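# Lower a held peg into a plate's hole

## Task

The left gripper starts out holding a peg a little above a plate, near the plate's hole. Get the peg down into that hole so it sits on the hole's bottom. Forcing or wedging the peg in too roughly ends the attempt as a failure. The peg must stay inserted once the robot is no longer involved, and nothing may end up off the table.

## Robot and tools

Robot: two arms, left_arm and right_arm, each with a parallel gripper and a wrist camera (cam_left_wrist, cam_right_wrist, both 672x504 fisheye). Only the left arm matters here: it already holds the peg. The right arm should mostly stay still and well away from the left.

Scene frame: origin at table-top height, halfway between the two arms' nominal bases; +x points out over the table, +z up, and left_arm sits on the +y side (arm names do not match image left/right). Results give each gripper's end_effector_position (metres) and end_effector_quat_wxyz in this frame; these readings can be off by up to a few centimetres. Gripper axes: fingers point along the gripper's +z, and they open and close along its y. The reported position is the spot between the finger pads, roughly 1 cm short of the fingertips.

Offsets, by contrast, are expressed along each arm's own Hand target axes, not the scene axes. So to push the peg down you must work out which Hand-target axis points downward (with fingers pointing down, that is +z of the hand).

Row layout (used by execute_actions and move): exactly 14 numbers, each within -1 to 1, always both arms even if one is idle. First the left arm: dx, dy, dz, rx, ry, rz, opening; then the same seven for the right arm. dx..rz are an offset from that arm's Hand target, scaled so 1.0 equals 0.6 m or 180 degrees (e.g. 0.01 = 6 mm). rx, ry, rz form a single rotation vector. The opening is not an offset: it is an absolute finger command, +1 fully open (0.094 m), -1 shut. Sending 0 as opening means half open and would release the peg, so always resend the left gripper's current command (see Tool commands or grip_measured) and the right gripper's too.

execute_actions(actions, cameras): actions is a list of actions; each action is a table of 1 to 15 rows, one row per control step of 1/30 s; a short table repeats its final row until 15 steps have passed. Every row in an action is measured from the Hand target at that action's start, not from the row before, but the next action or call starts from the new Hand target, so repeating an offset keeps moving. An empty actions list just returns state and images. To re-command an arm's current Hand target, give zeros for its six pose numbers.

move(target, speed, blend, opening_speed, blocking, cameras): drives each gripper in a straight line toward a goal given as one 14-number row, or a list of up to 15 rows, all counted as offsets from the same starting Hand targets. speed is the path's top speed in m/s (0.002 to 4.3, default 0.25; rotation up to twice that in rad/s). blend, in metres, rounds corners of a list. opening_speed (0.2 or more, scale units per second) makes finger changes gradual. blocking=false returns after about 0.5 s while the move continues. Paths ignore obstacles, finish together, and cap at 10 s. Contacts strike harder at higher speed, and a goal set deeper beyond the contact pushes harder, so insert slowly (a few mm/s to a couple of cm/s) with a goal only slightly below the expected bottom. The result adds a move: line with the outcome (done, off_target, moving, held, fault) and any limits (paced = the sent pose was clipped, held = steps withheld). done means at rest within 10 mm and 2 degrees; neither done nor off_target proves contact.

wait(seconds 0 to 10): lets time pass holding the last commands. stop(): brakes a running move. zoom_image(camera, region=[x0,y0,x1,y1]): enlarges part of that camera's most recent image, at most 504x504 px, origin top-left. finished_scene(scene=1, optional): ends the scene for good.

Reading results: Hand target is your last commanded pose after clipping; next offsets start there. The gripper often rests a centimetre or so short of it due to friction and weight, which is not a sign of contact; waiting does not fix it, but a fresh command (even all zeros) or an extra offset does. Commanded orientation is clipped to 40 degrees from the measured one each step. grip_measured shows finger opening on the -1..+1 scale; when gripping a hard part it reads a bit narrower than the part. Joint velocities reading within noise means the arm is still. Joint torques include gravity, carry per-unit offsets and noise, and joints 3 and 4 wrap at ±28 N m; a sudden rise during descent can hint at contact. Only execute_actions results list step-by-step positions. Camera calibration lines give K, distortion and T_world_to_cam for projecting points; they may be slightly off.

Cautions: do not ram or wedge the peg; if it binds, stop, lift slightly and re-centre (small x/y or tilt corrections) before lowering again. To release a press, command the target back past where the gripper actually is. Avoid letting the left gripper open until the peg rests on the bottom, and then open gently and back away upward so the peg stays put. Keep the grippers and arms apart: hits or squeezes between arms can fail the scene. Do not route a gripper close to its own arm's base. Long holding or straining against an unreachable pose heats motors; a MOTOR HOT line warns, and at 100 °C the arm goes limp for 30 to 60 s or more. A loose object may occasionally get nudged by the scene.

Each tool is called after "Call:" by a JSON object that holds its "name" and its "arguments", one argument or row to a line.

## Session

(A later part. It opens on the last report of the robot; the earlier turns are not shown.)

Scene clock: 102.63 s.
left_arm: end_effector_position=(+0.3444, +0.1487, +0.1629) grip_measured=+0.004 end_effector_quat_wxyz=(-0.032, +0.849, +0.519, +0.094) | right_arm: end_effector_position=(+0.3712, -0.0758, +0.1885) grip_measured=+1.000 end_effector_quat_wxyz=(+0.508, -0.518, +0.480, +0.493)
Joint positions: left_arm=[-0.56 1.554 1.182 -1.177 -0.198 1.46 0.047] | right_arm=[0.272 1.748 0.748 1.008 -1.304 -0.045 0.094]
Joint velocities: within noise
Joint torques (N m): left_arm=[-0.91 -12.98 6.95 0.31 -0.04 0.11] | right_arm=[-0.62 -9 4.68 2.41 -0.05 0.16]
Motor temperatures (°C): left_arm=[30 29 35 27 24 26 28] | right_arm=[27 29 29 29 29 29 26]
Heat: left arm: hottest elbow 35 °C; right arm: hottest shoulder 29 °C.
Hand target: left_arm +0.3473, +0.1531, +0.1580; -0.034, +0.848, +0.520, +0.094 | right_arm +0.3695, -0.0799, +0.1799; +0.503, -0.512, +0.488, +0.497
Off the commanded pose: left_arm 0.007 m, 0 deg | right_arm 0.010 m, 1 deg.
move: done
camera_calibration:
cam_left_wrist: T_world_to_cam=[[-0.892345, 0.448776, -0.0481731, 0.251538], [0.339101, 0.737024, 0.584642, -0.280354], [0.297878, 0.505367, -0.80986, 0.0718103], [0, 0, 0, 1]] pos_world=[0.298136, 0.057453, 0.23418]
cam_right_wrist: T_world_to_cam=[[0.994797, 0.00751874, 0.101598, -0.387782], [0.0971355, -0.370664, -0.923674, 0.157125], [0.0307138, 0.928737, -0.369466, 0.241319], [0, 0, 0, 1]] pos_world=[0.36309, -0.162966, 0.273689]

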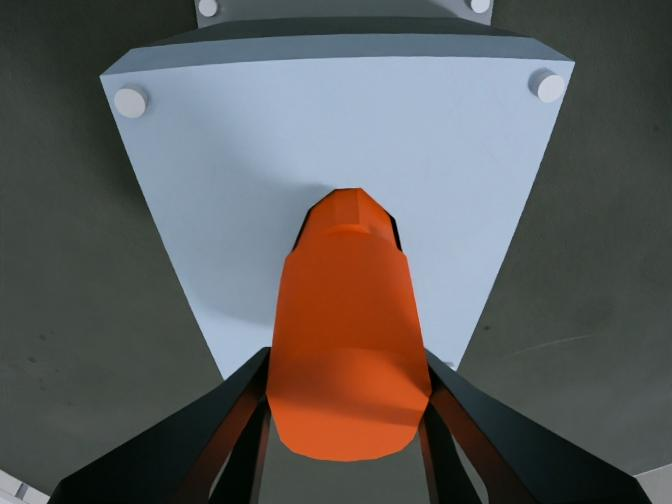

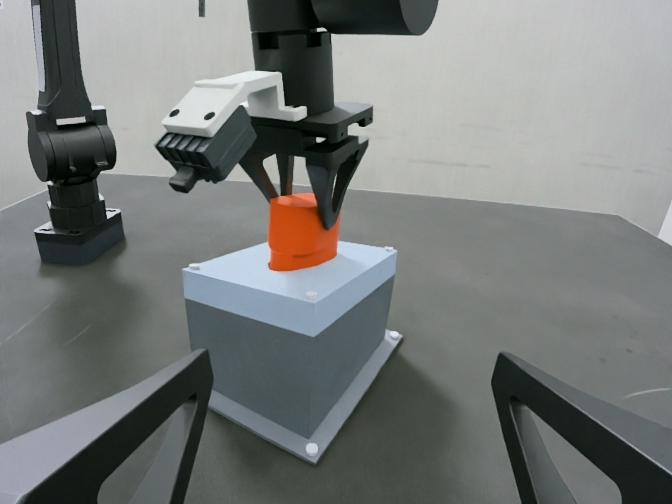

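Call:
{"name": "move", "arguments": {
  "target": [0,0,0,0,0,0,-1,0,0,0,0,0,0,1],
  "opening_speed": 0.5,
  "cameras": []
}}

Call:
{"name": "move", "arguments": {
  "target": [-0.0035,0,0.0165,0,0,0,-1,0,0,0,0,0,0,1],
  "speed": 0.03
}}

Call:
{"name": "zoom_image", "arguments": {
  "camera": "cam_right_wrist",
  "region": [248, 170, 358, 280]
}}

Call:
{"name": "zoom_image", "arguments": {
  "camera": "cam_left_wrist",
  "region": [220, 130, 470, 380]
}}

Scene clock: 105.00 s.
left_arm: end_effector_position=(+0.3444, +0.1488, +0.1629) grip_measured=-0.071 end_effector_quat_wxyz=(-0.032, +0.849, +0.519, +0.094) | right_arm: end_effector_position=(+0.3712, -0.0758, +0.1885) grip_measured=+1.000 end_effector_quat_wxyz=(+0.508, -0.518, +0.480, +0.493)
Joint positions: left_arm=[-0.56 1.554 1.182 -1.177 -0.198 1.46 0.044] | right_arm=[0.272 1.748 0.748 1.008 -1.304 -0.045 0.094]
Joint velocities: within noise
Joint torques (N m): left_arm=[-0.91 -12.98 6.97 0.32 -0.04 0.11] | right_arm=[-0.5 -9.11 4.67 2.41 -0.05 0.16]
Motor temperatures (°C): left_arm=[30 29 35 27 24 26 28] | right_arm=[27 29 29 29 29 29 26]
Heat: left arm: hottest elbow 35 °C; right arm: hottest shoulder 29 °C.
Hand target: left_arm +0.3473, +0.1532, +0.1580; -0.034, +0.848, +0.520, +0.094 | right_arm +0.3695, -0.0799, +0.1799; +0.503, -0.512, +0.488, +0.497
Off the commanded pose: left_arm 0.007 m, 0 deg | right_arm 0.010 m, 1 deg.
move: done
No camera images: "cameras" was empty.

Scene clock: 105.80 s.
left_arm: end_effector_position=(+0.3441, +0.1490, +0.1622) grip_measured=-0.071 end_effector_quat_wxyz=(-0.031, +0.849, +0.519, +0.095) | right_arm: end_effector_position=(+0.3712, -0.0758, +0.1885) grip_measured=+1.000 end_effector_quat_wxyz=(+0.508, -0.518, +0.480, +0.493)
Joint positions: left_arm=[-0.56 1.552 1.178 -1.172 -0.198 1.46 0.044] | right_arm=[0.272 1.748 0.748 1.008 -1.304 -0.045 0.094]
Joint velocities: within noise
Joint torques (N m): left_arm=[-0.97 -11.93 6.15 1.05 -0.02 0.1] | right_arm=[-0.56 -9.11 4.67 2.41 -0.05 0.15]
Motor temperatures (°C): left_arm=[30 29 35 27 24 26 28] | right_arm=[27 29 29 29 29 29 26]
Heat: left arm: hottest elbow 35 °C; right arm: hottest shoulder 29 °C.
Hand target: left_arm +0.3476, +0.1528, +0.1479; -0.034, +0.848, +0.520, +0.094 | right_arm +0.3695, -0.0799, +0.1799; +0.503, -0.512, +0.488, +0.497
Off the commanded pose: left_arm 0.015 m, 0 deg | right_arm 0.010 m, 1 deg.
move: off_target (left_arm)
camera_calibration:
cam_left_wrist: T_world_to_cam=[[-0.892218, 0.448722, -0.0509521, 0.251491], [0.337654, 0.737751, 0.584563, -0.279665], [0.299896, 0.504353, -0.809747, 0.0706251], [0, 0, 0, 1]] pos_world=[0.297634, 0.0578538, 0.233484]
cam_right_wrist: T_world_to_cam=[[0.994797, 0.00751874, 0.101598, -0.387782], [0.0971355, -0.370664, -0.923674, 0.157125], [0.0307138, 0.928737, -0.369466, 0.241319], [0, 0, 0, 1]] pos_world=[0.36309, -0.162966, 0.273689]

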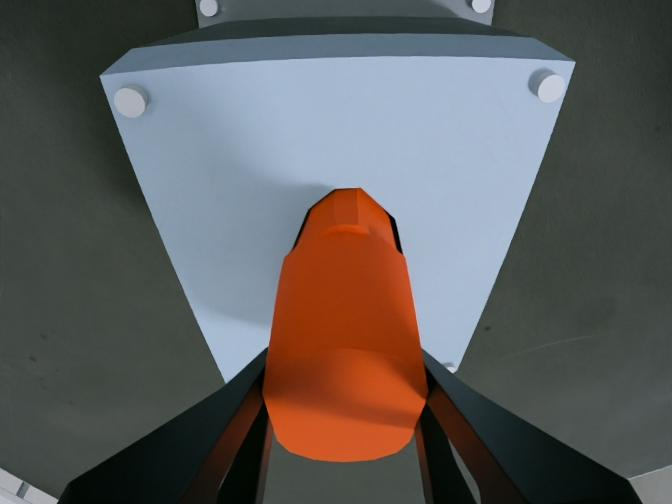

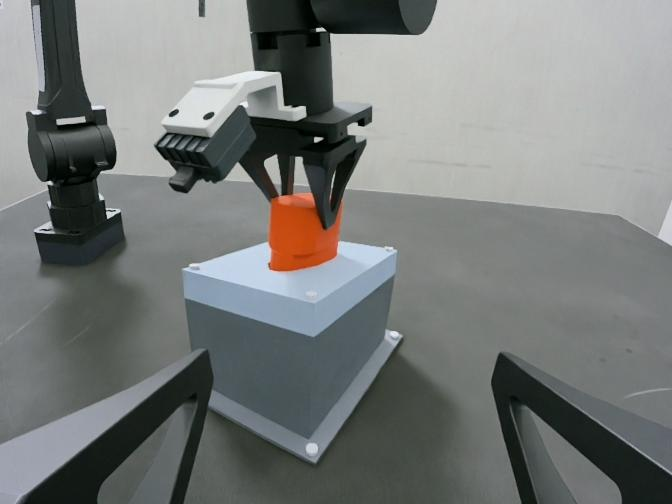

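Scaled by 4.582 from the camera's 672x504 image, which has a finer 960x720 frame.

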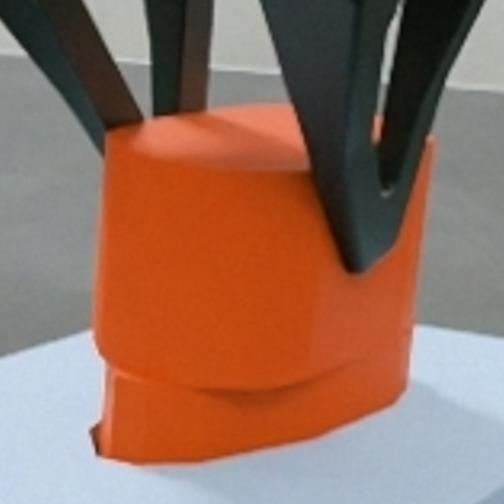

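Scaled by 2.016 from the camera's 672x504 image, which has a finer 960x720 frame.

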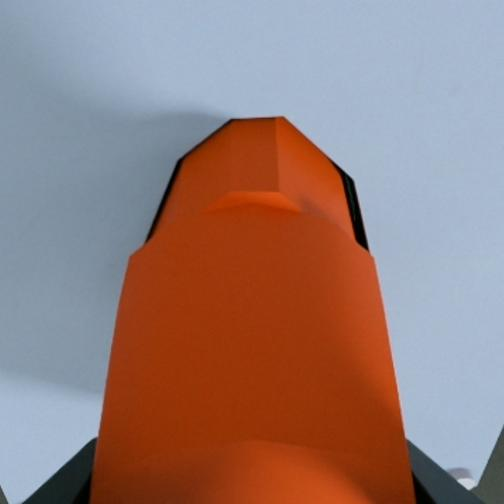

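Call:
{"name": "move", "arguments": {
  "target": [0.002,0,-0.0085,0,0.018,0,-1,0,0,0,0,0,0,1],
  "speed": 0.05,
  "cameras": []
}}

Call:
{"name": "move", "arguments": {
  "target": [0,0,0,0,-0.036,0,-1,0,0,0,0,0,0,1],
  "speed": 0.05
}}

Call:
{"name": "zoom_image", "arguments": {
  "camera": "cam_right_wrist",
  "region": [248, 170, 358, 280]
}}

Call:
{"name": "zoom_image", "arguments": {
  "camera": "cam_left_wrist",
  "region": [220, 130, 470, 380]
}}

Scene clock: 107.50 s.
left_arm: end_effector_position=(+0.3438, +0.1484, +0.1631) grip_measured=-0.071 end_effector_quat_wxyz=(-0.038, +0.849, +0.516, +0.111) | right_arm: end_effector_position=(+0.3712, -0.0758, +0.1885) grip_measured=+1.000 end_effector_quat_wxyz=(+0.508, -0.518, +0.480, +0.493)
Joint positions: left_arm=[-0.575 1.552 1.177 -1.172 -0.233 1.452 0.044] | right_arm=[0.272 1.748 0.748 1.008 -1.304 -0.045 0.094]
Joint velocities: within noise
Joint torques (N m): left_arm=[-1.38 -11.81 6.95 0.34 -0.89 -0.04] | right_arm=[-0.62 -9.17 4.67 2.37 -0.05 0.15]
Motor temperatures (°C): left_arm=[30 29 35 27 24 26 28] | right_arm=[27 29 29 29 29 29 26]
Heat: left arm: hottest elbow 35 °C; right arm: hottest shoulder 29 °C.
Hand target: left_arm +0.3475, +0.1532, +0.1531; -0.048, +0.845, +0.519, +0.118 | right_arm +0.3695, -0.0799, +0.1799; +0.503, -0.512, +0.488, +0.497
Off the commanded pose: left_arm 0.012 m, 2 deg | right_arm 0.010 m, 1 deg.
move: off_target (left_arm)
No camera images: "cameras" was empty.

Scene clock: 109.07 s.
left_arm: end_effector_position=(+0.3447, +0.1506, +0.1627) grip_measured=-0.071 end_effector_quat_wxyz=(-0.020, +0.849, +0.523, +0.075) | right_arm: end_effector_position=(+0.3712, -0.0758, +0.1885) grip_measured=+1.000 end_effector_quat_wxyz=(+0.508, -0.518, +0.480, +0.493)
Joint positions: left_arm=[-0.538 1.547 1.177 -1.17 -0.152 1.476 0.044] | right_arm=[0.272 1.748 0.748 1.008 -1.304 -0.045 0.094]
Joint velocities: within noise
Joint torques (N m): left_arm=[-0.91 -12.34 6.68 0.7 0.43 0.18] | right_arm=[-0.62 -9.17 4.7 2.44 -0.05 0.16]
Motor temperatures (°C): left_arm=[30 29 35 27 24 26 28] | right_arm=[27 29 29 29 29 29 26]
Heat: left arm: hottest elbow 35 °C; right arm: hottest shoulder 29 °C.
Hand target: left_arm +0.3476, +0.1531, +0.1532; -0.019, +0.850, +0.521, +0.070 | right_arm +0.3695, -0.0799, +0.1799; +0.503, -0.512, +0.488, +0.497
Off the commanded pose: left_arm 0.010 m, 1 deg | right_arm 0.010 m, 1 deg.
move: done
camera_calibration:
cam_left_wrist: T_world_to_cam=[[-0.895541, 0.442166, -0.0499648, 0.253312], [0.345948, 0.762454, 0.546795, -0.281746], [0.27987, 0.472392, -0.835775, 0.0859966], [0, 0, 0, 1]] pos_world=[0.300252, 0.062188, 0.238587]
cam_right_wrist: T_world_to_cam=[[0.994797, 0.00751874, 0.101598, -0.387782], [0.0971355, -0.370664, -0.923674, 0.157125], [0.0307138, 0.928737, -0.369466, 0.241319], [0, 0, 0, 1]] pos_world=[0.36309, -0.162966, 0.273689]

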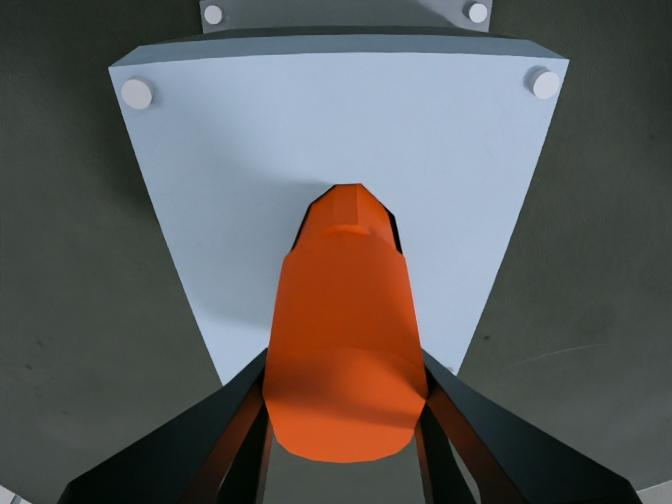

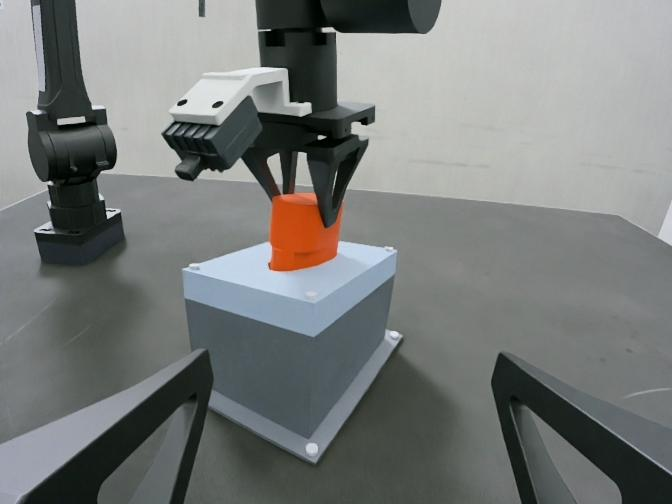

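Scaled by 4.582 from the camera's 672x504 image, which has a finer 960x720 frame.

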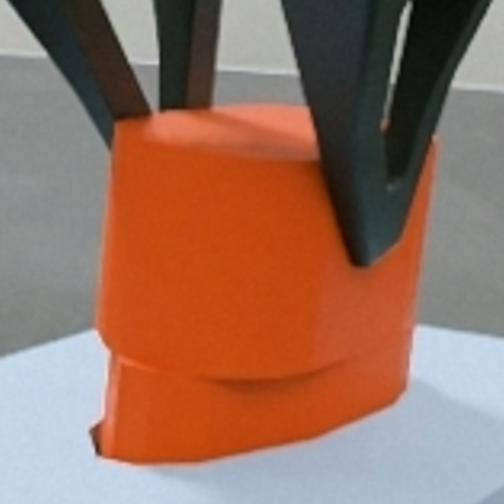

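Scaled by 2.016 from the camera's 672x504 image, which has a finer 960x720 frame.

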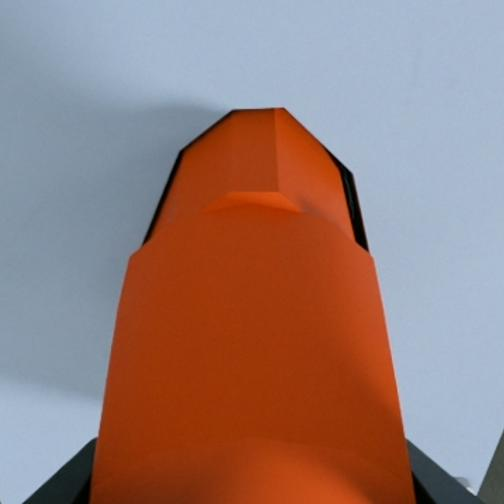

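Call:
{"name": "move", "arguments": {
  "target": [
    [0.003,0,-0.022,0,0,0,-1,0,0,0,0,0,0,1],
    [-0.0005,0,-0.022,0,0.046,0,-1,0,0,0,0,0,0,1]
  ],
  "speed": 0.06
}}

Call:
{"name": "zoom_image", "arguments": {
  "camera": "cam_right_wrist",
  "region": [248, 170, 358, 280]
}}

Call:
{"name": "zoom_image", "arguments": {
  "camera": "cam_left_wrist",
  "region": [280, 130, 420, 270]
}}

Scene clock: 112.30 s.
left_arm: end_effector_position=(+0.3413, +0.1479, +0.1641) grip_measured=-0.071 end_effector_quat_wxyz=(-0.047, +0.848, +0.514, +0.123) | right_arm: end_effector_position=(+0.3712, -0.0758, +0.1885) grip_measured=+1.000 end_effector_quat_wxyz=(+0.508, -0.518, +0.480, +0.493)
Joint positions: left_arm=[-0.591 1.553 1.177 -1.182 -0.265 1.437 0.044] | right_arm=[0.272 1.748 0.748 1.008 -1.304 -0.045 0.094]
Joint velocities: within noise
Joint torques (N m): left_arm=[-1.44 -12.57 8.51 -0.7 -0.9 -0.09] | right_arm=[-0.5 -9.05 4.66 2.44 -0.06 0.16]
Motor temperatures (°C): left_arm=[30 29 35 27 24 26 28] | right_arm=[27 29 29 29 29 29 26]
Heat: left arm: hottest elbow 35 °C; right arm: hottest shoulder 29 °C.
Hand target: left_arm +0.3461, +0.1515, +0.1661; -0.057, +0.843, +0.518, +0.131 | right_arm +0.3695, -0.0799, +0.1799; +0.503, -0.512, +0.488, +0.497
Off the commanded pose: left_arm 0.006 m, 2 deg | right_arm 0.010 m, 1 deg.
move: done
camera_calibration:
cam_left_wrist: T_world_to_cam=[[-0.887344, 0.458045, -0.0530606, 0.246904], [0.323088, 0.699712, 0.637195, -0.277024], [0.328991, 0.548267, -0.768874, 0.0504108], [0, 0, 0, 1]] pos_world=[0.292007, 0.0531054, 0.228379]
cam_right_wrist: T_world_to_cam=[[0.994797, 0.00751874, 0.101598, -0.387782], [0.0971355, -0.370664, -0.923674, 0.157125], [0.0307138, 0.928737, -0.369466, 0.241319], [0, 0, 0, 1]] pos_world=[0.36309, -0.162966, 0.273689]

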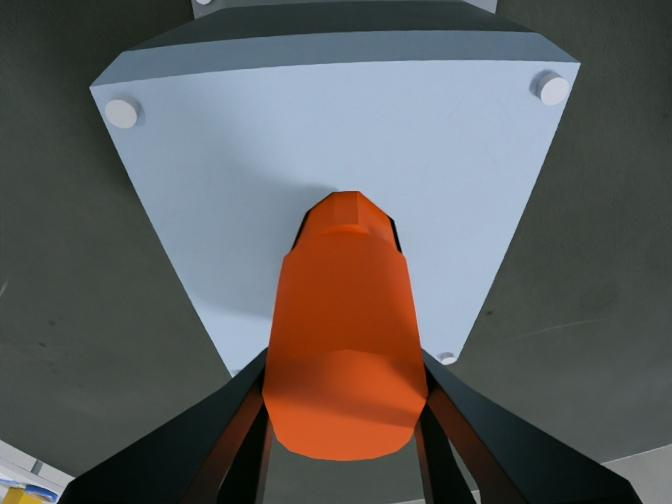

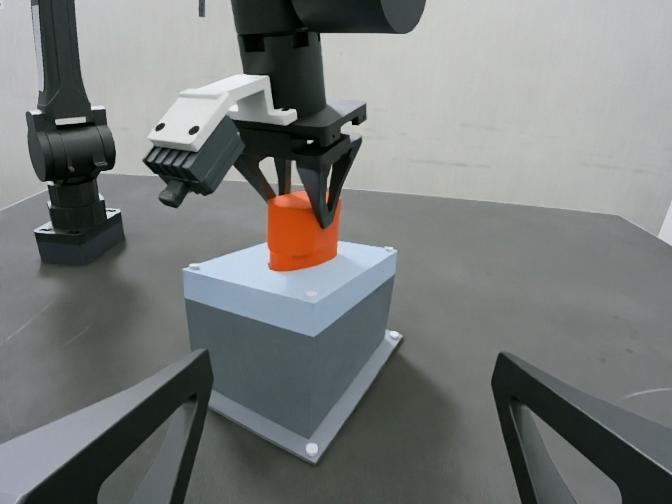

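Scaled by 4.582 from the camera's 672x504 image, which has a finer 960x720 frame.

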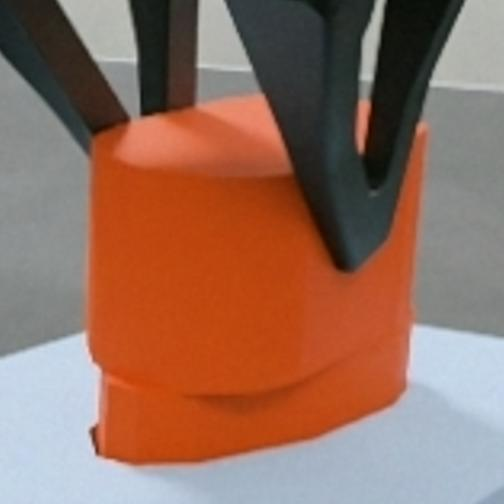

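Scaled by 3.600 from the camera's 672x504 image, which has a finer 960x720 frame.

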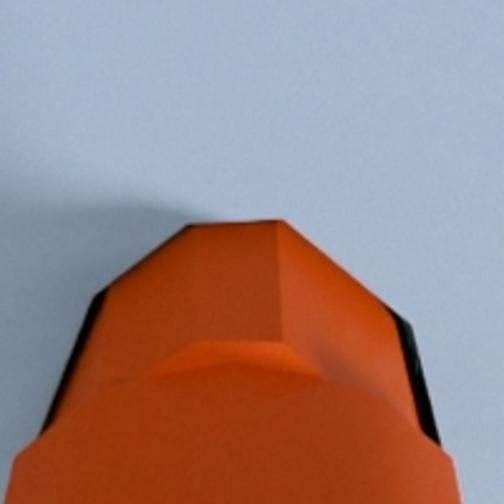

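Call:
{"name": "move", "arguments": {
  "target": [-0.005,0,0.0175,0,0,0,-1,0,0,0,0,0,0,1],
  "speed": 0.03
}}

Call:
{"name": "zoom_image", "arguments": {
  "camera": "cam_right_wrist",
  "region": [248, 170, 358, 280]
}}

Call:
{"name": "zoom_image", "arguments": {
  "camera": "cam_left_wrist",
  "region": [280, 130, 420, 270]
}}

Scene clock: 113.30 s.
left_arm: end_effector_position=(+0.3425, +0.1470, +0.1640) grip_measured=-0.071 end_effector_quat_wxyz=(-0.045, +0.847, +0.514, +0.125) | right_arm: end_effector_position=(+0.3712, -0.0758, +0.1885) grip_measured=+1.000 end_effector_quat_wxyz=(+0.508, -0.518, +0.480, +0.493)
Joint positions: left_arm=[-0.591 1.554 1.177 -1.176 -0.266 1.436 0.044] | right_arm=[0.272 1.748 0.748 1.008 -1.304 -0.045 0.094]
Joint velocities: within noise
Joint torques (N m): left_arm=[-1.32 -11.69 7.34 0.08 -0.86 -0.09] | right_arm=[-0.56 -9.17 4.67 2.41 -0.06 0.16]
Motor temperatures (°C): left_arm=[30 29 35 27 24 26 28] | right_arm=[27 29 29 29 29 29 26]
Heat: left arm: hottest elbow 35 °C; right arm: hottest shoulder 29 °C.
Hand target: left_arm +0.3465, +0.1514, +0.1551; -0.056, +0.843, +0.518, +0.131 | right_arm +0.3695, -0.0799, +0.1799; +0.503, -0.512, +0.488, +0.497
Off the commanded pose: left_arm 0.011 m, 2 deg | right_arm 0.010 m, 1 deg.
move: off_target (left_arm)
camera_calibration:
cam_left_wrist: T_world_to_cam=[[-0.887213, 0.45757, -0.059021, 0.249361], [0.319375, 0.701444, 0.637163, -0.275763], [0.332946, 0.546449, -0.768466, 0.0492718], [0, 0, 0, 1]] pos_world=[0.292903, 0.0524076, 0.228287]
cam_right_wrist: T_world_to_cam=[[0.994797, 0.00751874, 0.101598, -0.387782], [0.0971355, -0.370664, -0.923674, 0.157125], [0.0307138, 0.928737, -0.369466, 0.241319], [0, 0, 0, 1]] pos_world=[0.36309, -0.162966, 0.273689]

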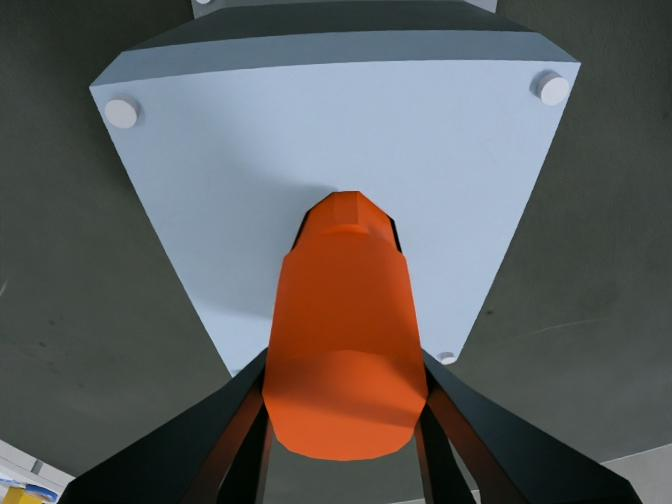

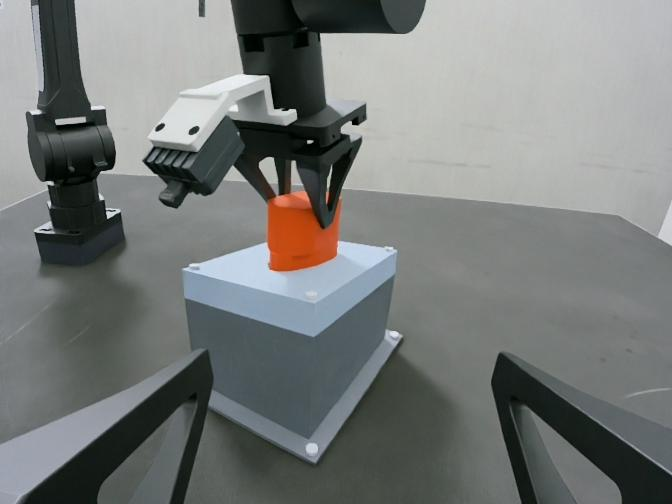

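Scaled by 4.582 from the camera's 672x504 image, which has a finer 960x720 frame.

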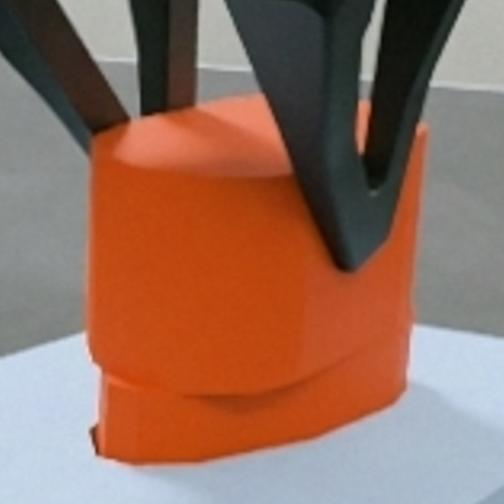

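Scaled by 3.600 from the camera's 672x504 image, which has a finer 960x720 frame.

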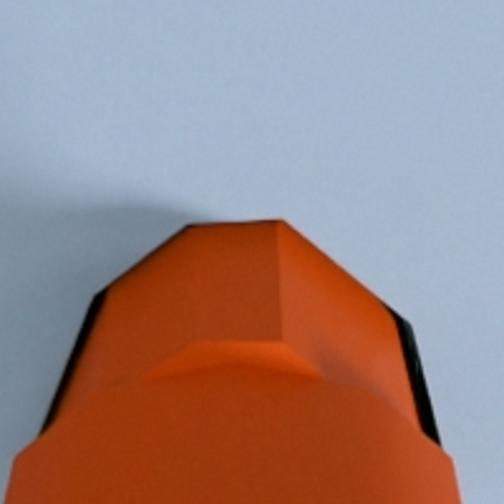

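Call:
{"name": "move", "arguments": {
  "target": [
    [0.0035,0,-0.0125,0,0,0,-1,0,0,0,0,0,0,1],
    [0.0075,-0.002,-0.0125,0,0,0,-1,0,0,0,0,0,0,1]
  ],
  "speed": 0.05,
  "cameras": []
}}

Call:
{"name": "move", "arguments": {
  "target": [0,0,0,0,0,0,0.15,0,0,0,0,0,0,1],
  "opening_speed": 1.0
}}

Call:
{"name": "zoom_image", "arguments": {
  "camera": "cam_right_wrist",
  "region": [248, 170, 358, 280]
}}

Call:
{"name": "zoom_image", "arguments": {
  "camera": "cam_left_wrist",
  "region": [220, 130, 470, 380]
}}

Scene clock: 114.80 s.
left_arm: end_effector_position=(+0.3424, +0.1469, +0.1639) grip_measured=-0.071 end_effector_quat_wxyz=(-0.045, +0.847, +0.514, +0.125) | right_arm: end_effector_position=(+0.3712, -0.0758, +0.1885) grip_measured=+1.000 end_effector_quat_wxyz=(+0.508, -0.518, +0.480, +0.493)
Joint positions: left_arm=[-0.591 1.554 1.177 -1.176 -0.266 1.436 0.044] | right_arm=[0.272 1.748 0.748 1.008 -1.304 -0.045 0.094]
Joint velocities: within noise
Joint torques (N m): left_arm=[-1.08 -12.69 7.94 -0.64 -0.84 -0.04] | right_arm=[-0.56 -9.17 4.7 2.39 -0.05 0.16]
Motor temperatures (°C): left_arm=[30 29 35 27 24 26 28] | right_arm=[27 29 29 29 29 29 26]
Heat: left arm: hottest elbow 35 °C; right arm: hottest shoulder 29 °C.
Hand target: left_arm +0.3461, +0.1540, +0.1636; -0.056, +0.843, +0.518, +0.131 | right_arm +0.3695, -0.0799, +0.1799; +0.503, -0.512, +0.488, +0.497
Off the commanded pose: left_arm 0.008 m, 2 deg | right_arm 0.010 m, 1 deg.
move: done
No camera images: "cameras" was empty.

Scene clock: 116.37 s.
left_arm: end_effector_position=(+0.3433, +0.1502, +0.1642) grip_measured=+0.147 end_effector_quat_wxyz=(-0.051, +0.846, +0.513, +0.132) | right_arm: end_effector_position=(+0.3712, -0.0758, +0.1885) grip_measured=+1.000 end_effector_quat_wxyz=(+0.508, -0.518, +0.480, +0.493)
Joint positions: left_arm=[-0.591 1.555 1.177 -1.181 -0.285 1.436 0.054] | right_arm=[0.272 1.748 0.748 1.008 -1.304 -0.045 0.094]
Joint velocities: within noise
Joint torques (N m): left_arm=[-1.03 -12.81 7.92 -0.46 -0.13 -0.04] | right_arm=[-0.62 -9.11 4.67 2.4 -0.05 0.16]
Motor temperatures (°C): left_arm=[30 28 35 27 24 26 28] | right_arm=[27 29 29 29 29 29 26]
Heat: left arm: hottest elbow 35 °C; right arm: hottest shoulder 29 °C.
Hand target: left_arm +0.3461, +0.1540, +0.1636; -0.056, +0.843, +0.518, +0.131 | right_arm +0.3695, -0.0799, +0.1799; +0.503, -0.512, +0.488, +0.497
Off the commanded pose: left_arm 0.005 m, 1 deg | right_arm 0.010 m, 1 deg.
move: done
camera_calibration:
cam_left_wrist: T_world_to_cam=[[-0.887031, 0.458395, -0.0552322, 0.247824], [0.315603, 0.689292, 0.652129, -0.27772], [0.337004, 0.561027, -0.756094, 0.0417697], [0, 0, 0, 1]] pos_world=[0.2934, 0.0543949, 0.226379]
cam_right_wrist: T_world_to_cam=[[0.994797, 0.00751874, 0.101598, -0.387782], [0.0971355, -0.370664, -0.923674, 0.157125], [0.0307138, 0.928737, -0.369466, 0.241319], [0, 0, 0, 1]] pos_world=[0.36309, -0.162966, 0.273689]

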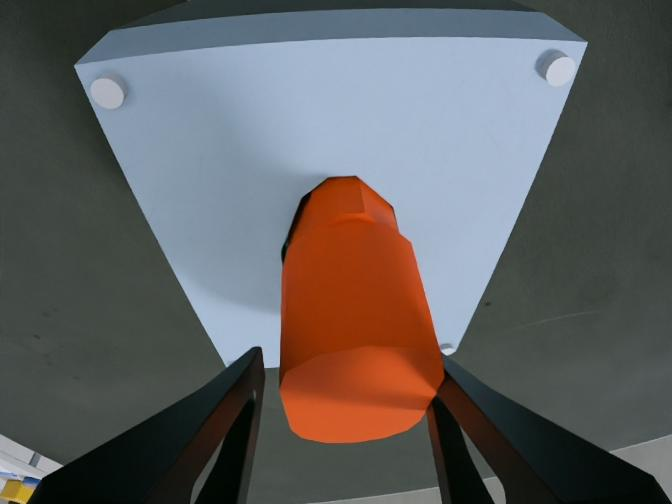

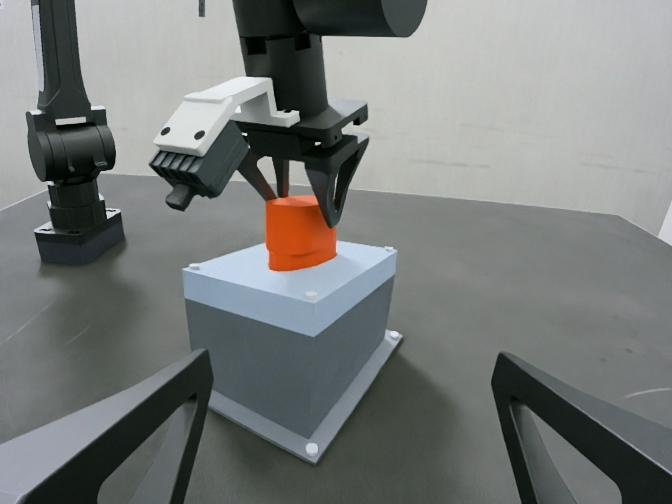

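Scaled by 4.582 from the camera's 672x504 image, which has a finer 960x720 frame.

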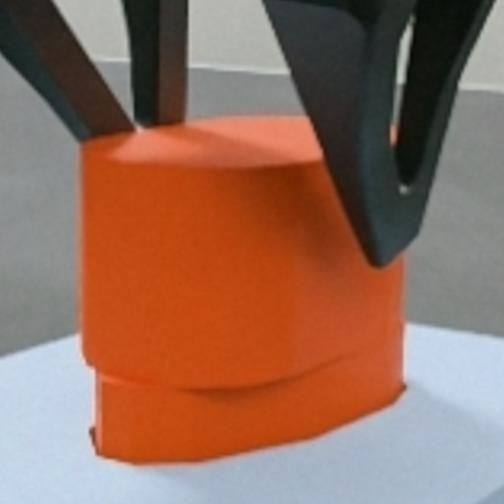

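Scaled by 2.016 from the camera's 672x504 image, which has a finer 960x720 frame.

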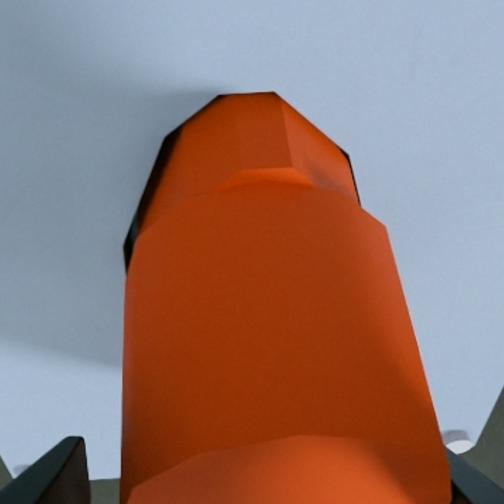

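Call:
{"name": "move", "arguments": {
  "target": [0,0,0,0,0,0,0.7,0,0,0,0,0,0,1],
  "opening_speed": 1.0,
  "cameras": []
}}

Call:
{"name": "move", "arguments": {
  "target": [0,0,-0.28,0,0,0,0.7,0,0,0,0,0,0,1],
  "speed": 0.15
}}

Call:
{"name": "zoom_image", "arguments": {
  "camera": "cam_right_wrist",
  "region": [248, 170, 358, 280]
}}

Call:
{"name": "zoom_image", "arguments": {
  "camera": "cam_left_wrist",
  "region": [200, 20, 450, 300]
}}

Scene clock: 117.50 s.
left_arm: end_effector_position=(+0.3433, +0.1503, +0.1643) grip_measured=+0.697 end_effector_quat_wxyz=(-0.051, +0.846, +0.513, +0.132) | right_arm: end_effector_position=(+0.3712, -0.0758, +0.1885) grip_measured=+1.000 end_effector_quat_wxyz=(+0.508, -0.518, +0.480, +0.493)
Joint positions: left_arm=[-0.591 1.555 1.177 -1.181 -0.285 1.436 0.08] | right_arm=[0.272 1.748 0.748 1.008 -1.304 -0.045 0.094]
Joint velocities: within noise
Joint torques (N m): left_arm=[-1.08 -12.75 7.92 -0.44 -0.11 -0.03] | right_arm=[-0.62 -9.17 4.64 2.39 -0.05 0.16]
Motor temperatures (°C): left_arm=[30 29 35 27 24 26 28] | right_arm=[27 29 29 29 29 29 26]
Heat: left arm: hottest elbow 35 °C; right arm: hottest shoulder 29 °C.
Hand target: left_arm +0.3461, +0.1539, +0.1636; -0.056, +0.843, +0.518, +0.131 | right_arm +0.3695, -0.0799, +0.1799; +0.503, -0.512, +0.488, +0.497
Off the commanded pose: left_arm 0.005 m, 1 deg | right_arm 0.010 m, 1 deg.
move: done
No camera images: "cameras" was empty.

Scene clock: 119.33 s.
left_arm: end_effector_position=(+0.3117, +0.1273, +0.3013) grip_measured=+0.698 end_effector_quat_wxyz=(-0.082, +0.844, +0.515, +0.123) | right_arm: end_effector_position=(+0.3712, -0.0758, +0.1885) grip_measured=+1.000 end_effector_quat_wxyz=(+0.508, -0.518, +0.480, +0.493)
Joint positions: left_arm=[-0.678 1.502 1.483 -1.632 -0.285 1.331 0.08] | right_arm=[0.272 1.748 0.748 1.008 -1.304 -0.045 0.094]
Joint velocities: within noise
Joint torques (N m): left_arm=[-2.55 -13.27 12.14 -0.7 -0.04 -0.09] | right_arm=[-0.67 -9.17 4.7 2.43 -0.05 0.15]
Motor temperatures (°C): left_arm=[30 28 35 27 24 26 28] | right_arm=[27 29 29 29 29 29 26]
Heat: left arm: hottest elbow 35 °C; right arm: hottest shoulder 29 °C.
Hand target: left_arm +0.3188, +0.1152, +0.3248; -0.056, +0.843, +0.518, +0.131 | right_arm +0.3695, -0.0799, +0.1799; +0.503, -0.512, +0.488, +0.497
Off the commanded pose: left_arm 0.027 m, 3 deg | right_arm 0.010 m, 1 deg.
move: off_target (left_arm)
camera_calibration:
cam_left_wrist: T_world_to_cam=[[-0.894569, 0.446899, 0.00528605, 0.223439], [0.33695, 0.666616, 0.664897, -0.348983], [0.293618, 0.596577, -0.746916, 0.175161], [0, 0, 0, 1]] pos_world=[0.266041, 0.0282859, 0.361688]
cam_right_wrist: T_world_to_cam=[[0.994797, 0.00751874, 0.101598, -0.387782], [0.0971355, -0.370664, -0.923674, 0.157125], [0.0307138, 0.928737, -0.369466, 0.241319], [0, 0, 0, 1]] pos_world=[0.36309, -0.162966, 0.273689]

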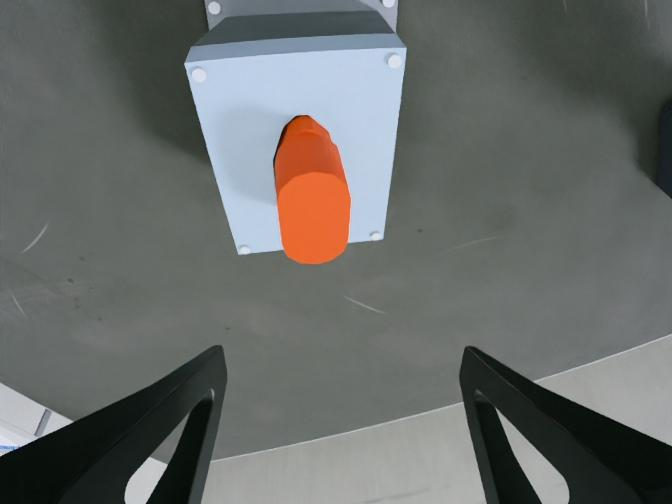

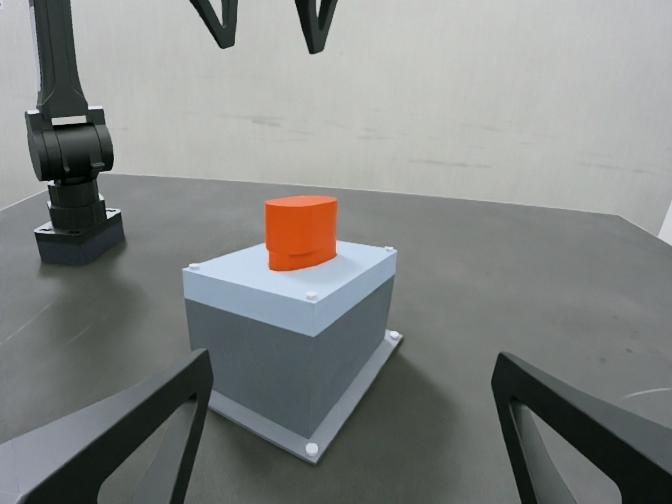

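Scaled by 4.582 from the camera's 672x504 image, which has a finer 960x720 frame.

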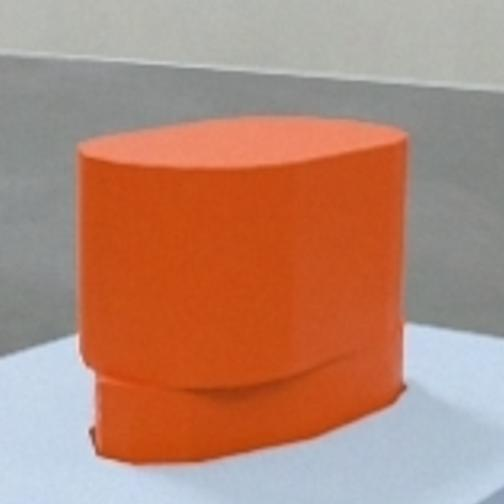

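Scaled by 1.800 from the camera's 672x504 image, which has a finer 960x720 frame.

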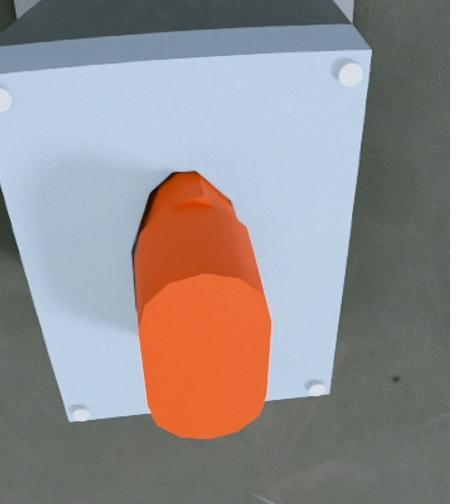

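Call:
{"name": "move", "arguments": {
  "target": [0.0008,0.0205,0.1917,0.013,-0.088,0,-1,0,0,0,0,0,0,1],
  "speed": 0.12
}}

Call:
{"name": "zoom_image", "arguments": {
  "camera": "cam_right_wrist",
  "region": [220, 100, 400, 280]
}}

Scene clock: 122.73 s.
left_arm: end_effector_position=(+0.3457, +0.1341, +0.2192) grip_measured=-0.991 end_effector_quat_wxyz=(-0.003, +0.852, +0.524, +0.004) | right_arm: end_effector_position=(+0.3712, -0.0758, +0.1885) grip_measured=+1.000 end_effector_quat_wxyz=(+0.508, -0.518, +0.480, +0.493)
Joint positions: left_arm=[-0.514 1.548 1.338 -1.362 -0.009 1.498 0] | right_arm=[0.272 1.748 0.748 1.008 -1.304 -0.045 0.094]
Joint velocities: within noise
Joint torques (N m): left_arm=[-1.08 -13.33 7.32 0.27 0.21 0.11] | right_arm=[-0.56 -9.17 4.67 2.43 -0.05 0.16]
Motor temperatures (°C): left_arm=[30 28 35 27 24 26 28] | right_arm=[27 29 29 29 29 29 26]
Heat: left arm: hottest elbow 35 °C; right arm: hottest shoulder 29 °C.
Hand target: left_arm +0.3487, +0.1365, +0.2151; -0.002, +0.852, +0.524, +0.003 | right_arm +0.3695, -0.0799, +0.1799; +0.503, -0.512, +0.488, +0.497
Off the commanded pose: left_arm 0.006 m, 0 deg | right_arm 0.010 m, 1 deg.
move: done
camera_calibration:
cam_left_wrist: T_world_to_cam=[[-0.898011, 0.439967, -0.00239136, 0.255088], [0.396989, 0.812607, 0.426696, -0.298473], [0.189676, 0.382228, -0.904392, 0.198981], [0, 0, 0, 1]] pos_world=[0.30982, 0.0542551, 0.307924]
cam_right_wrist: T_world_to_cam=[[0.994797, 0.00751874, 0.101598, -0.387782], [0.0971355, -0.370664, -0.923674, 0.157125], [0.0307138, 0.928737, -0.369466, 0.241319], [0, 0, 0, 1]] pos_world=[0.36309, -0.162966, 0.273689]

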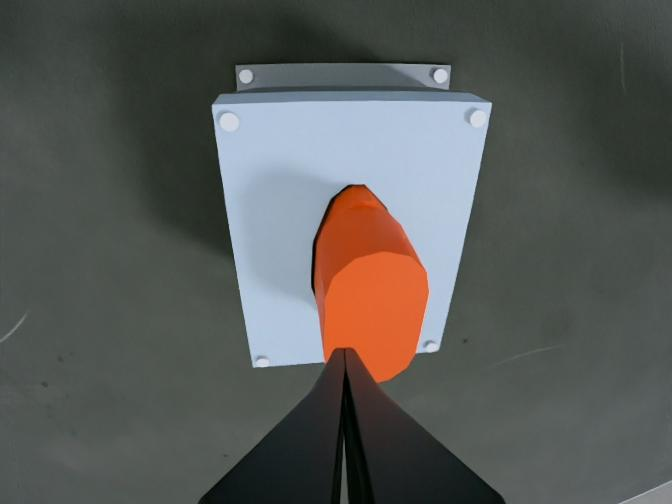

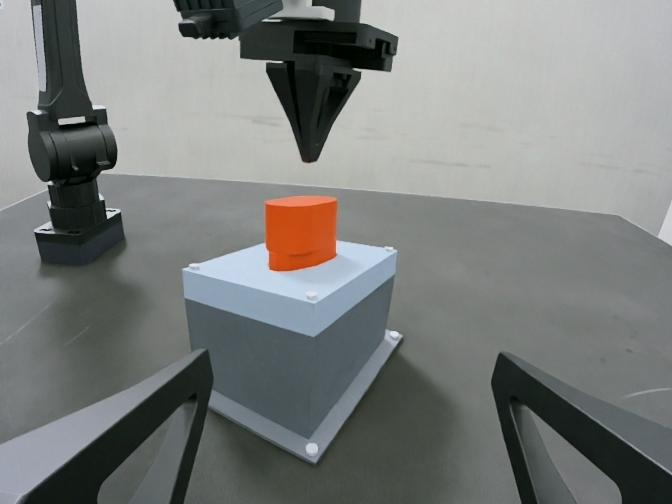

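Scaled by 2.800 from the camera's 672x504 image, which has a finer 960x720 frame.

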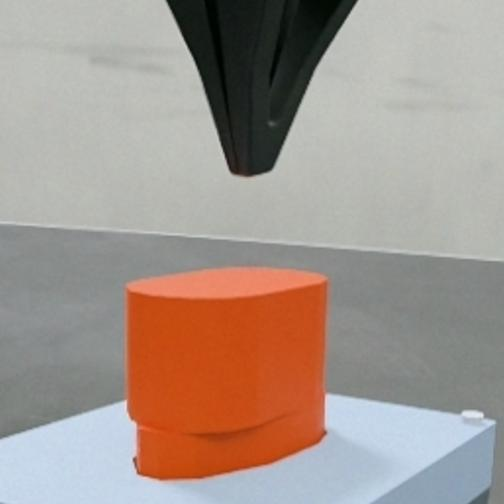

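Call:
{"name": "move", "arguments": {
  "target": [0,0,0.052,0,0,0,-1,0,0,0,0,0,0,1],
  "speed": 0.05
}}

Call:
{"name": "zoom_image", "arguments": {
  "camera": "cam_right_wrist",
  "region": [220, 140, 370, 290]
}}

Scene clock: 124.07 s.
left_arm: end_effector_position=(+0.3462, +0.1339, +0.1897) grip_measured=-0.991 end_effector_quat_wxyz=(-0.001, +0.852, +0.524, +0.005) | right_arm: end_effector_position=(+0.3712, -0.0758, +0.1885) grip_measured=+1.000 end_effector_quat_wxyz=(+0.508, -0.518, +0.480, +0.493)
Joint positions: left_arm=[-0.514 1.566 1.279 -1.282 -0.009 1.5 0] | right_arm=[0.272 1.748 0.748 1.008 -1.304 -0.045 0.094]
Joint velocities: within noise
Joint torques (N m): left_arm=[-1.08 -13.27 7.12 0.28 0.21 0.11] | right_arm=[-0.62 -9.29 4.64 2.43 -0.05 0.16]
Motor temperatures (°C): left_arm=[30 28 35 27 24 26 28] | right_arm=[27 29 29 29 29 29 26]
Heat: left arm: hottest elbow 35 °C; right arm: hottest shoulder 29 °C.
Hand target: left_arm +0.3488, +0.1367, +0.1839; -0.002, +0.852, +0.524, +0.003 | right_arm +0.3695, -0.0799, +0.1799; +0.503, -0.512, +0.488, +0.497
Off the commanded pose: left_arm 0.007 m, 0 deg | right_arm 0.010 m, 1 deg.
move: done
camera_calibration:
cam_left_wrist: T_world_to_cam=[[-0.897492, 0.440988, -0.00615983, 0.255938], [0.396529, 0.812966, 0.42644, -0.285732], [0.193063, 0.380284, -0.904495, 0.171372], [0, 0, 0, 1]] pos_world=[0.309917, 0.0542548, 0.27843]
cam_right_wrist: T_world_to_cam=[[0.994797, 0.00751874, 0.101598, -0.387782], [0.0971355, -0.370664, -0.923674, 0.157125], [0.0307138, 0.928737, -0.369466, 0.241319], [0, 0, 0, 1]] pos_world=[0.36309, -0.162966, 0.273689]

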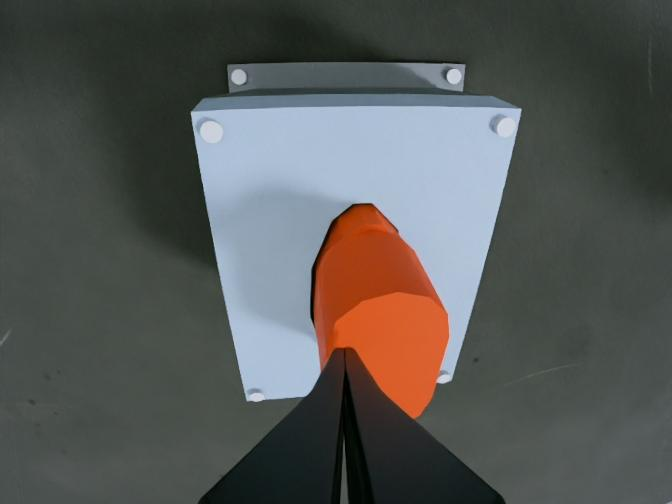

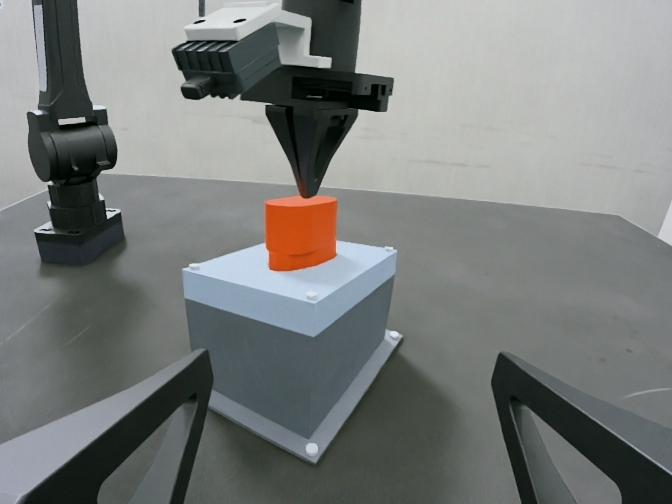

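Scaled by 3.360 from the camera's 672x504 image, which has a finer 960x720 frame.

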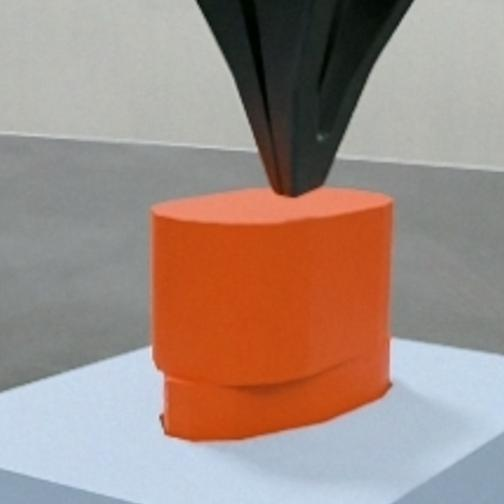

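Call:
{"name": "move", "arguments": {
  "target": [0,0,0.0145,0,0,0,-1,0,0,0,0,0,0,1],
  "speed": 0.02
}}

Call:
{"name": "zoom_image", "arguments": {
  "camera": "cam_right_wrist",
  "region": [220, 140, 370, 290]
}}

Scene clock: 124.90 s.
left_arm: end_effector_position=(+0.3465, +0.1336, +0.1845) grip_measured=-0.991 end_effector_quat_wxyz=(+0.001, +0.852, +0.524, +0.005) | right_arm: end_effector_position=(+0.3712, -0.0758, +0.1885) grip_measured=+1.000 end_effector_quat_wxyz=(+0.508, -0.518, +0.480, +0.493)
Joint positions: left_arm=[-0.514 1.568 1.267 -1.264 -0.009 1.5 0] | right_arm=[0.272 1.748 0.748 1.008 -1.304 -0.045 0.094]
Joint velocities: within noise
Joint torques (N m): left_arm=[-1.08 -12.98 6.83 0.43 0.21 0.11] | right_arm=[-0.56 -9.11 4.67 2.43 -0.05 0.15]
Motor temperatures (°C): left_arm=[30 28 35 27 24 26 28] | right_arm=[27 29 29 29 29 29 26]
Heat: left arm: hottest elbow 35 °C; right arm: hottest shoulder 29 °C.
Hand target: left_arm +0.3488, +0.1367, +0.1752; -0.002, +0.852, +0.524, +0.003 | right_arm +0.3695, -0.0799, +0.1799; +0.503, -0.512, +0.488, +0.497
Off the commanded pose: left_arm 0.010 m, 0 deg | right_arm 0.010 m, 1 deg.
move: done
camera_calibration:
cam_left_wrist: T_world_to_cam=[[-0.897311, 0.441268, -0.0107179, 0.25699], [0.395205, 0.813983, 0.425728, -0.283013], [0.196584, 0.377775, -0.904788, 0.166], [0, 0, 0, 1]] pos_world=[0.309815, 0.054256, 0.273436]
cam_right_wrist: T_world_to_cam=[[0.994797, 0.00751874, 0.101598, -0.387782], [0.0971355, -0.370664, -0.923674, 0.157125], [0.0307138, 0.928737, -0.369466, 0.241319], [0, 0, 0, 1]] pos_world=[0.36309, -0.162966, 0.273689]

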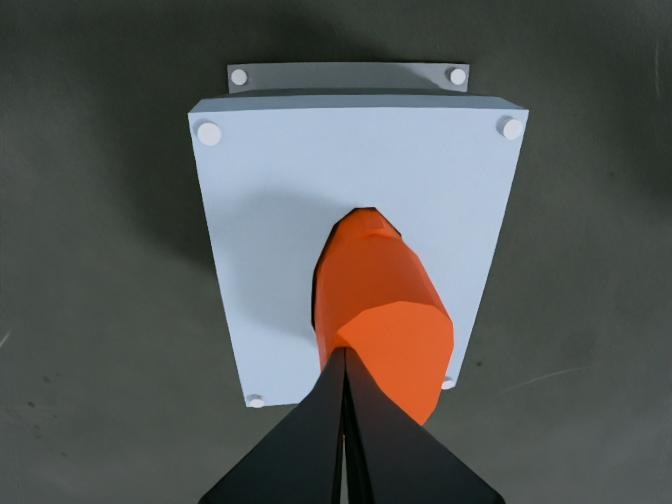

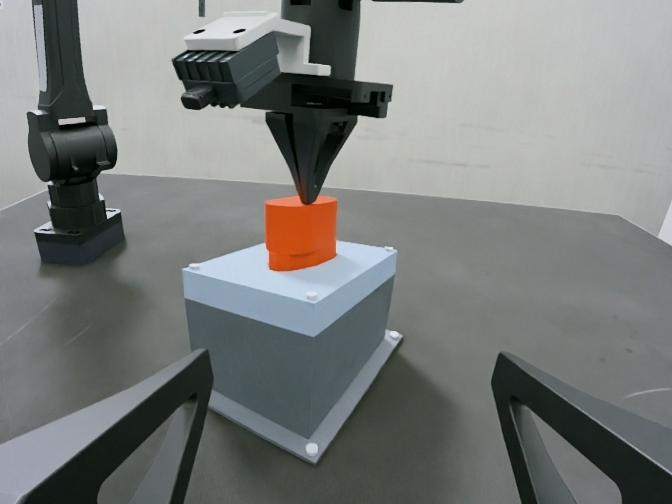

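Scaled by 3.360 from the camera's 672x504 image, which has a finer 960x720 frame.

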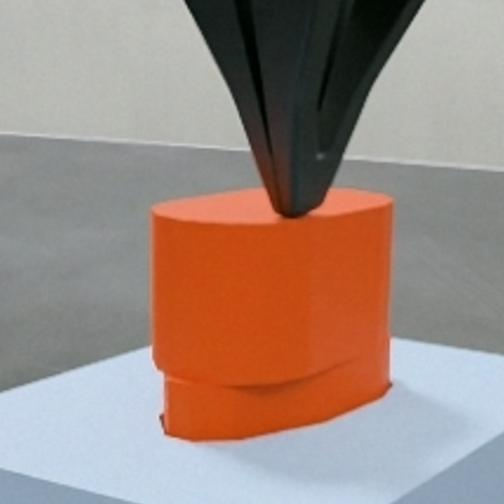

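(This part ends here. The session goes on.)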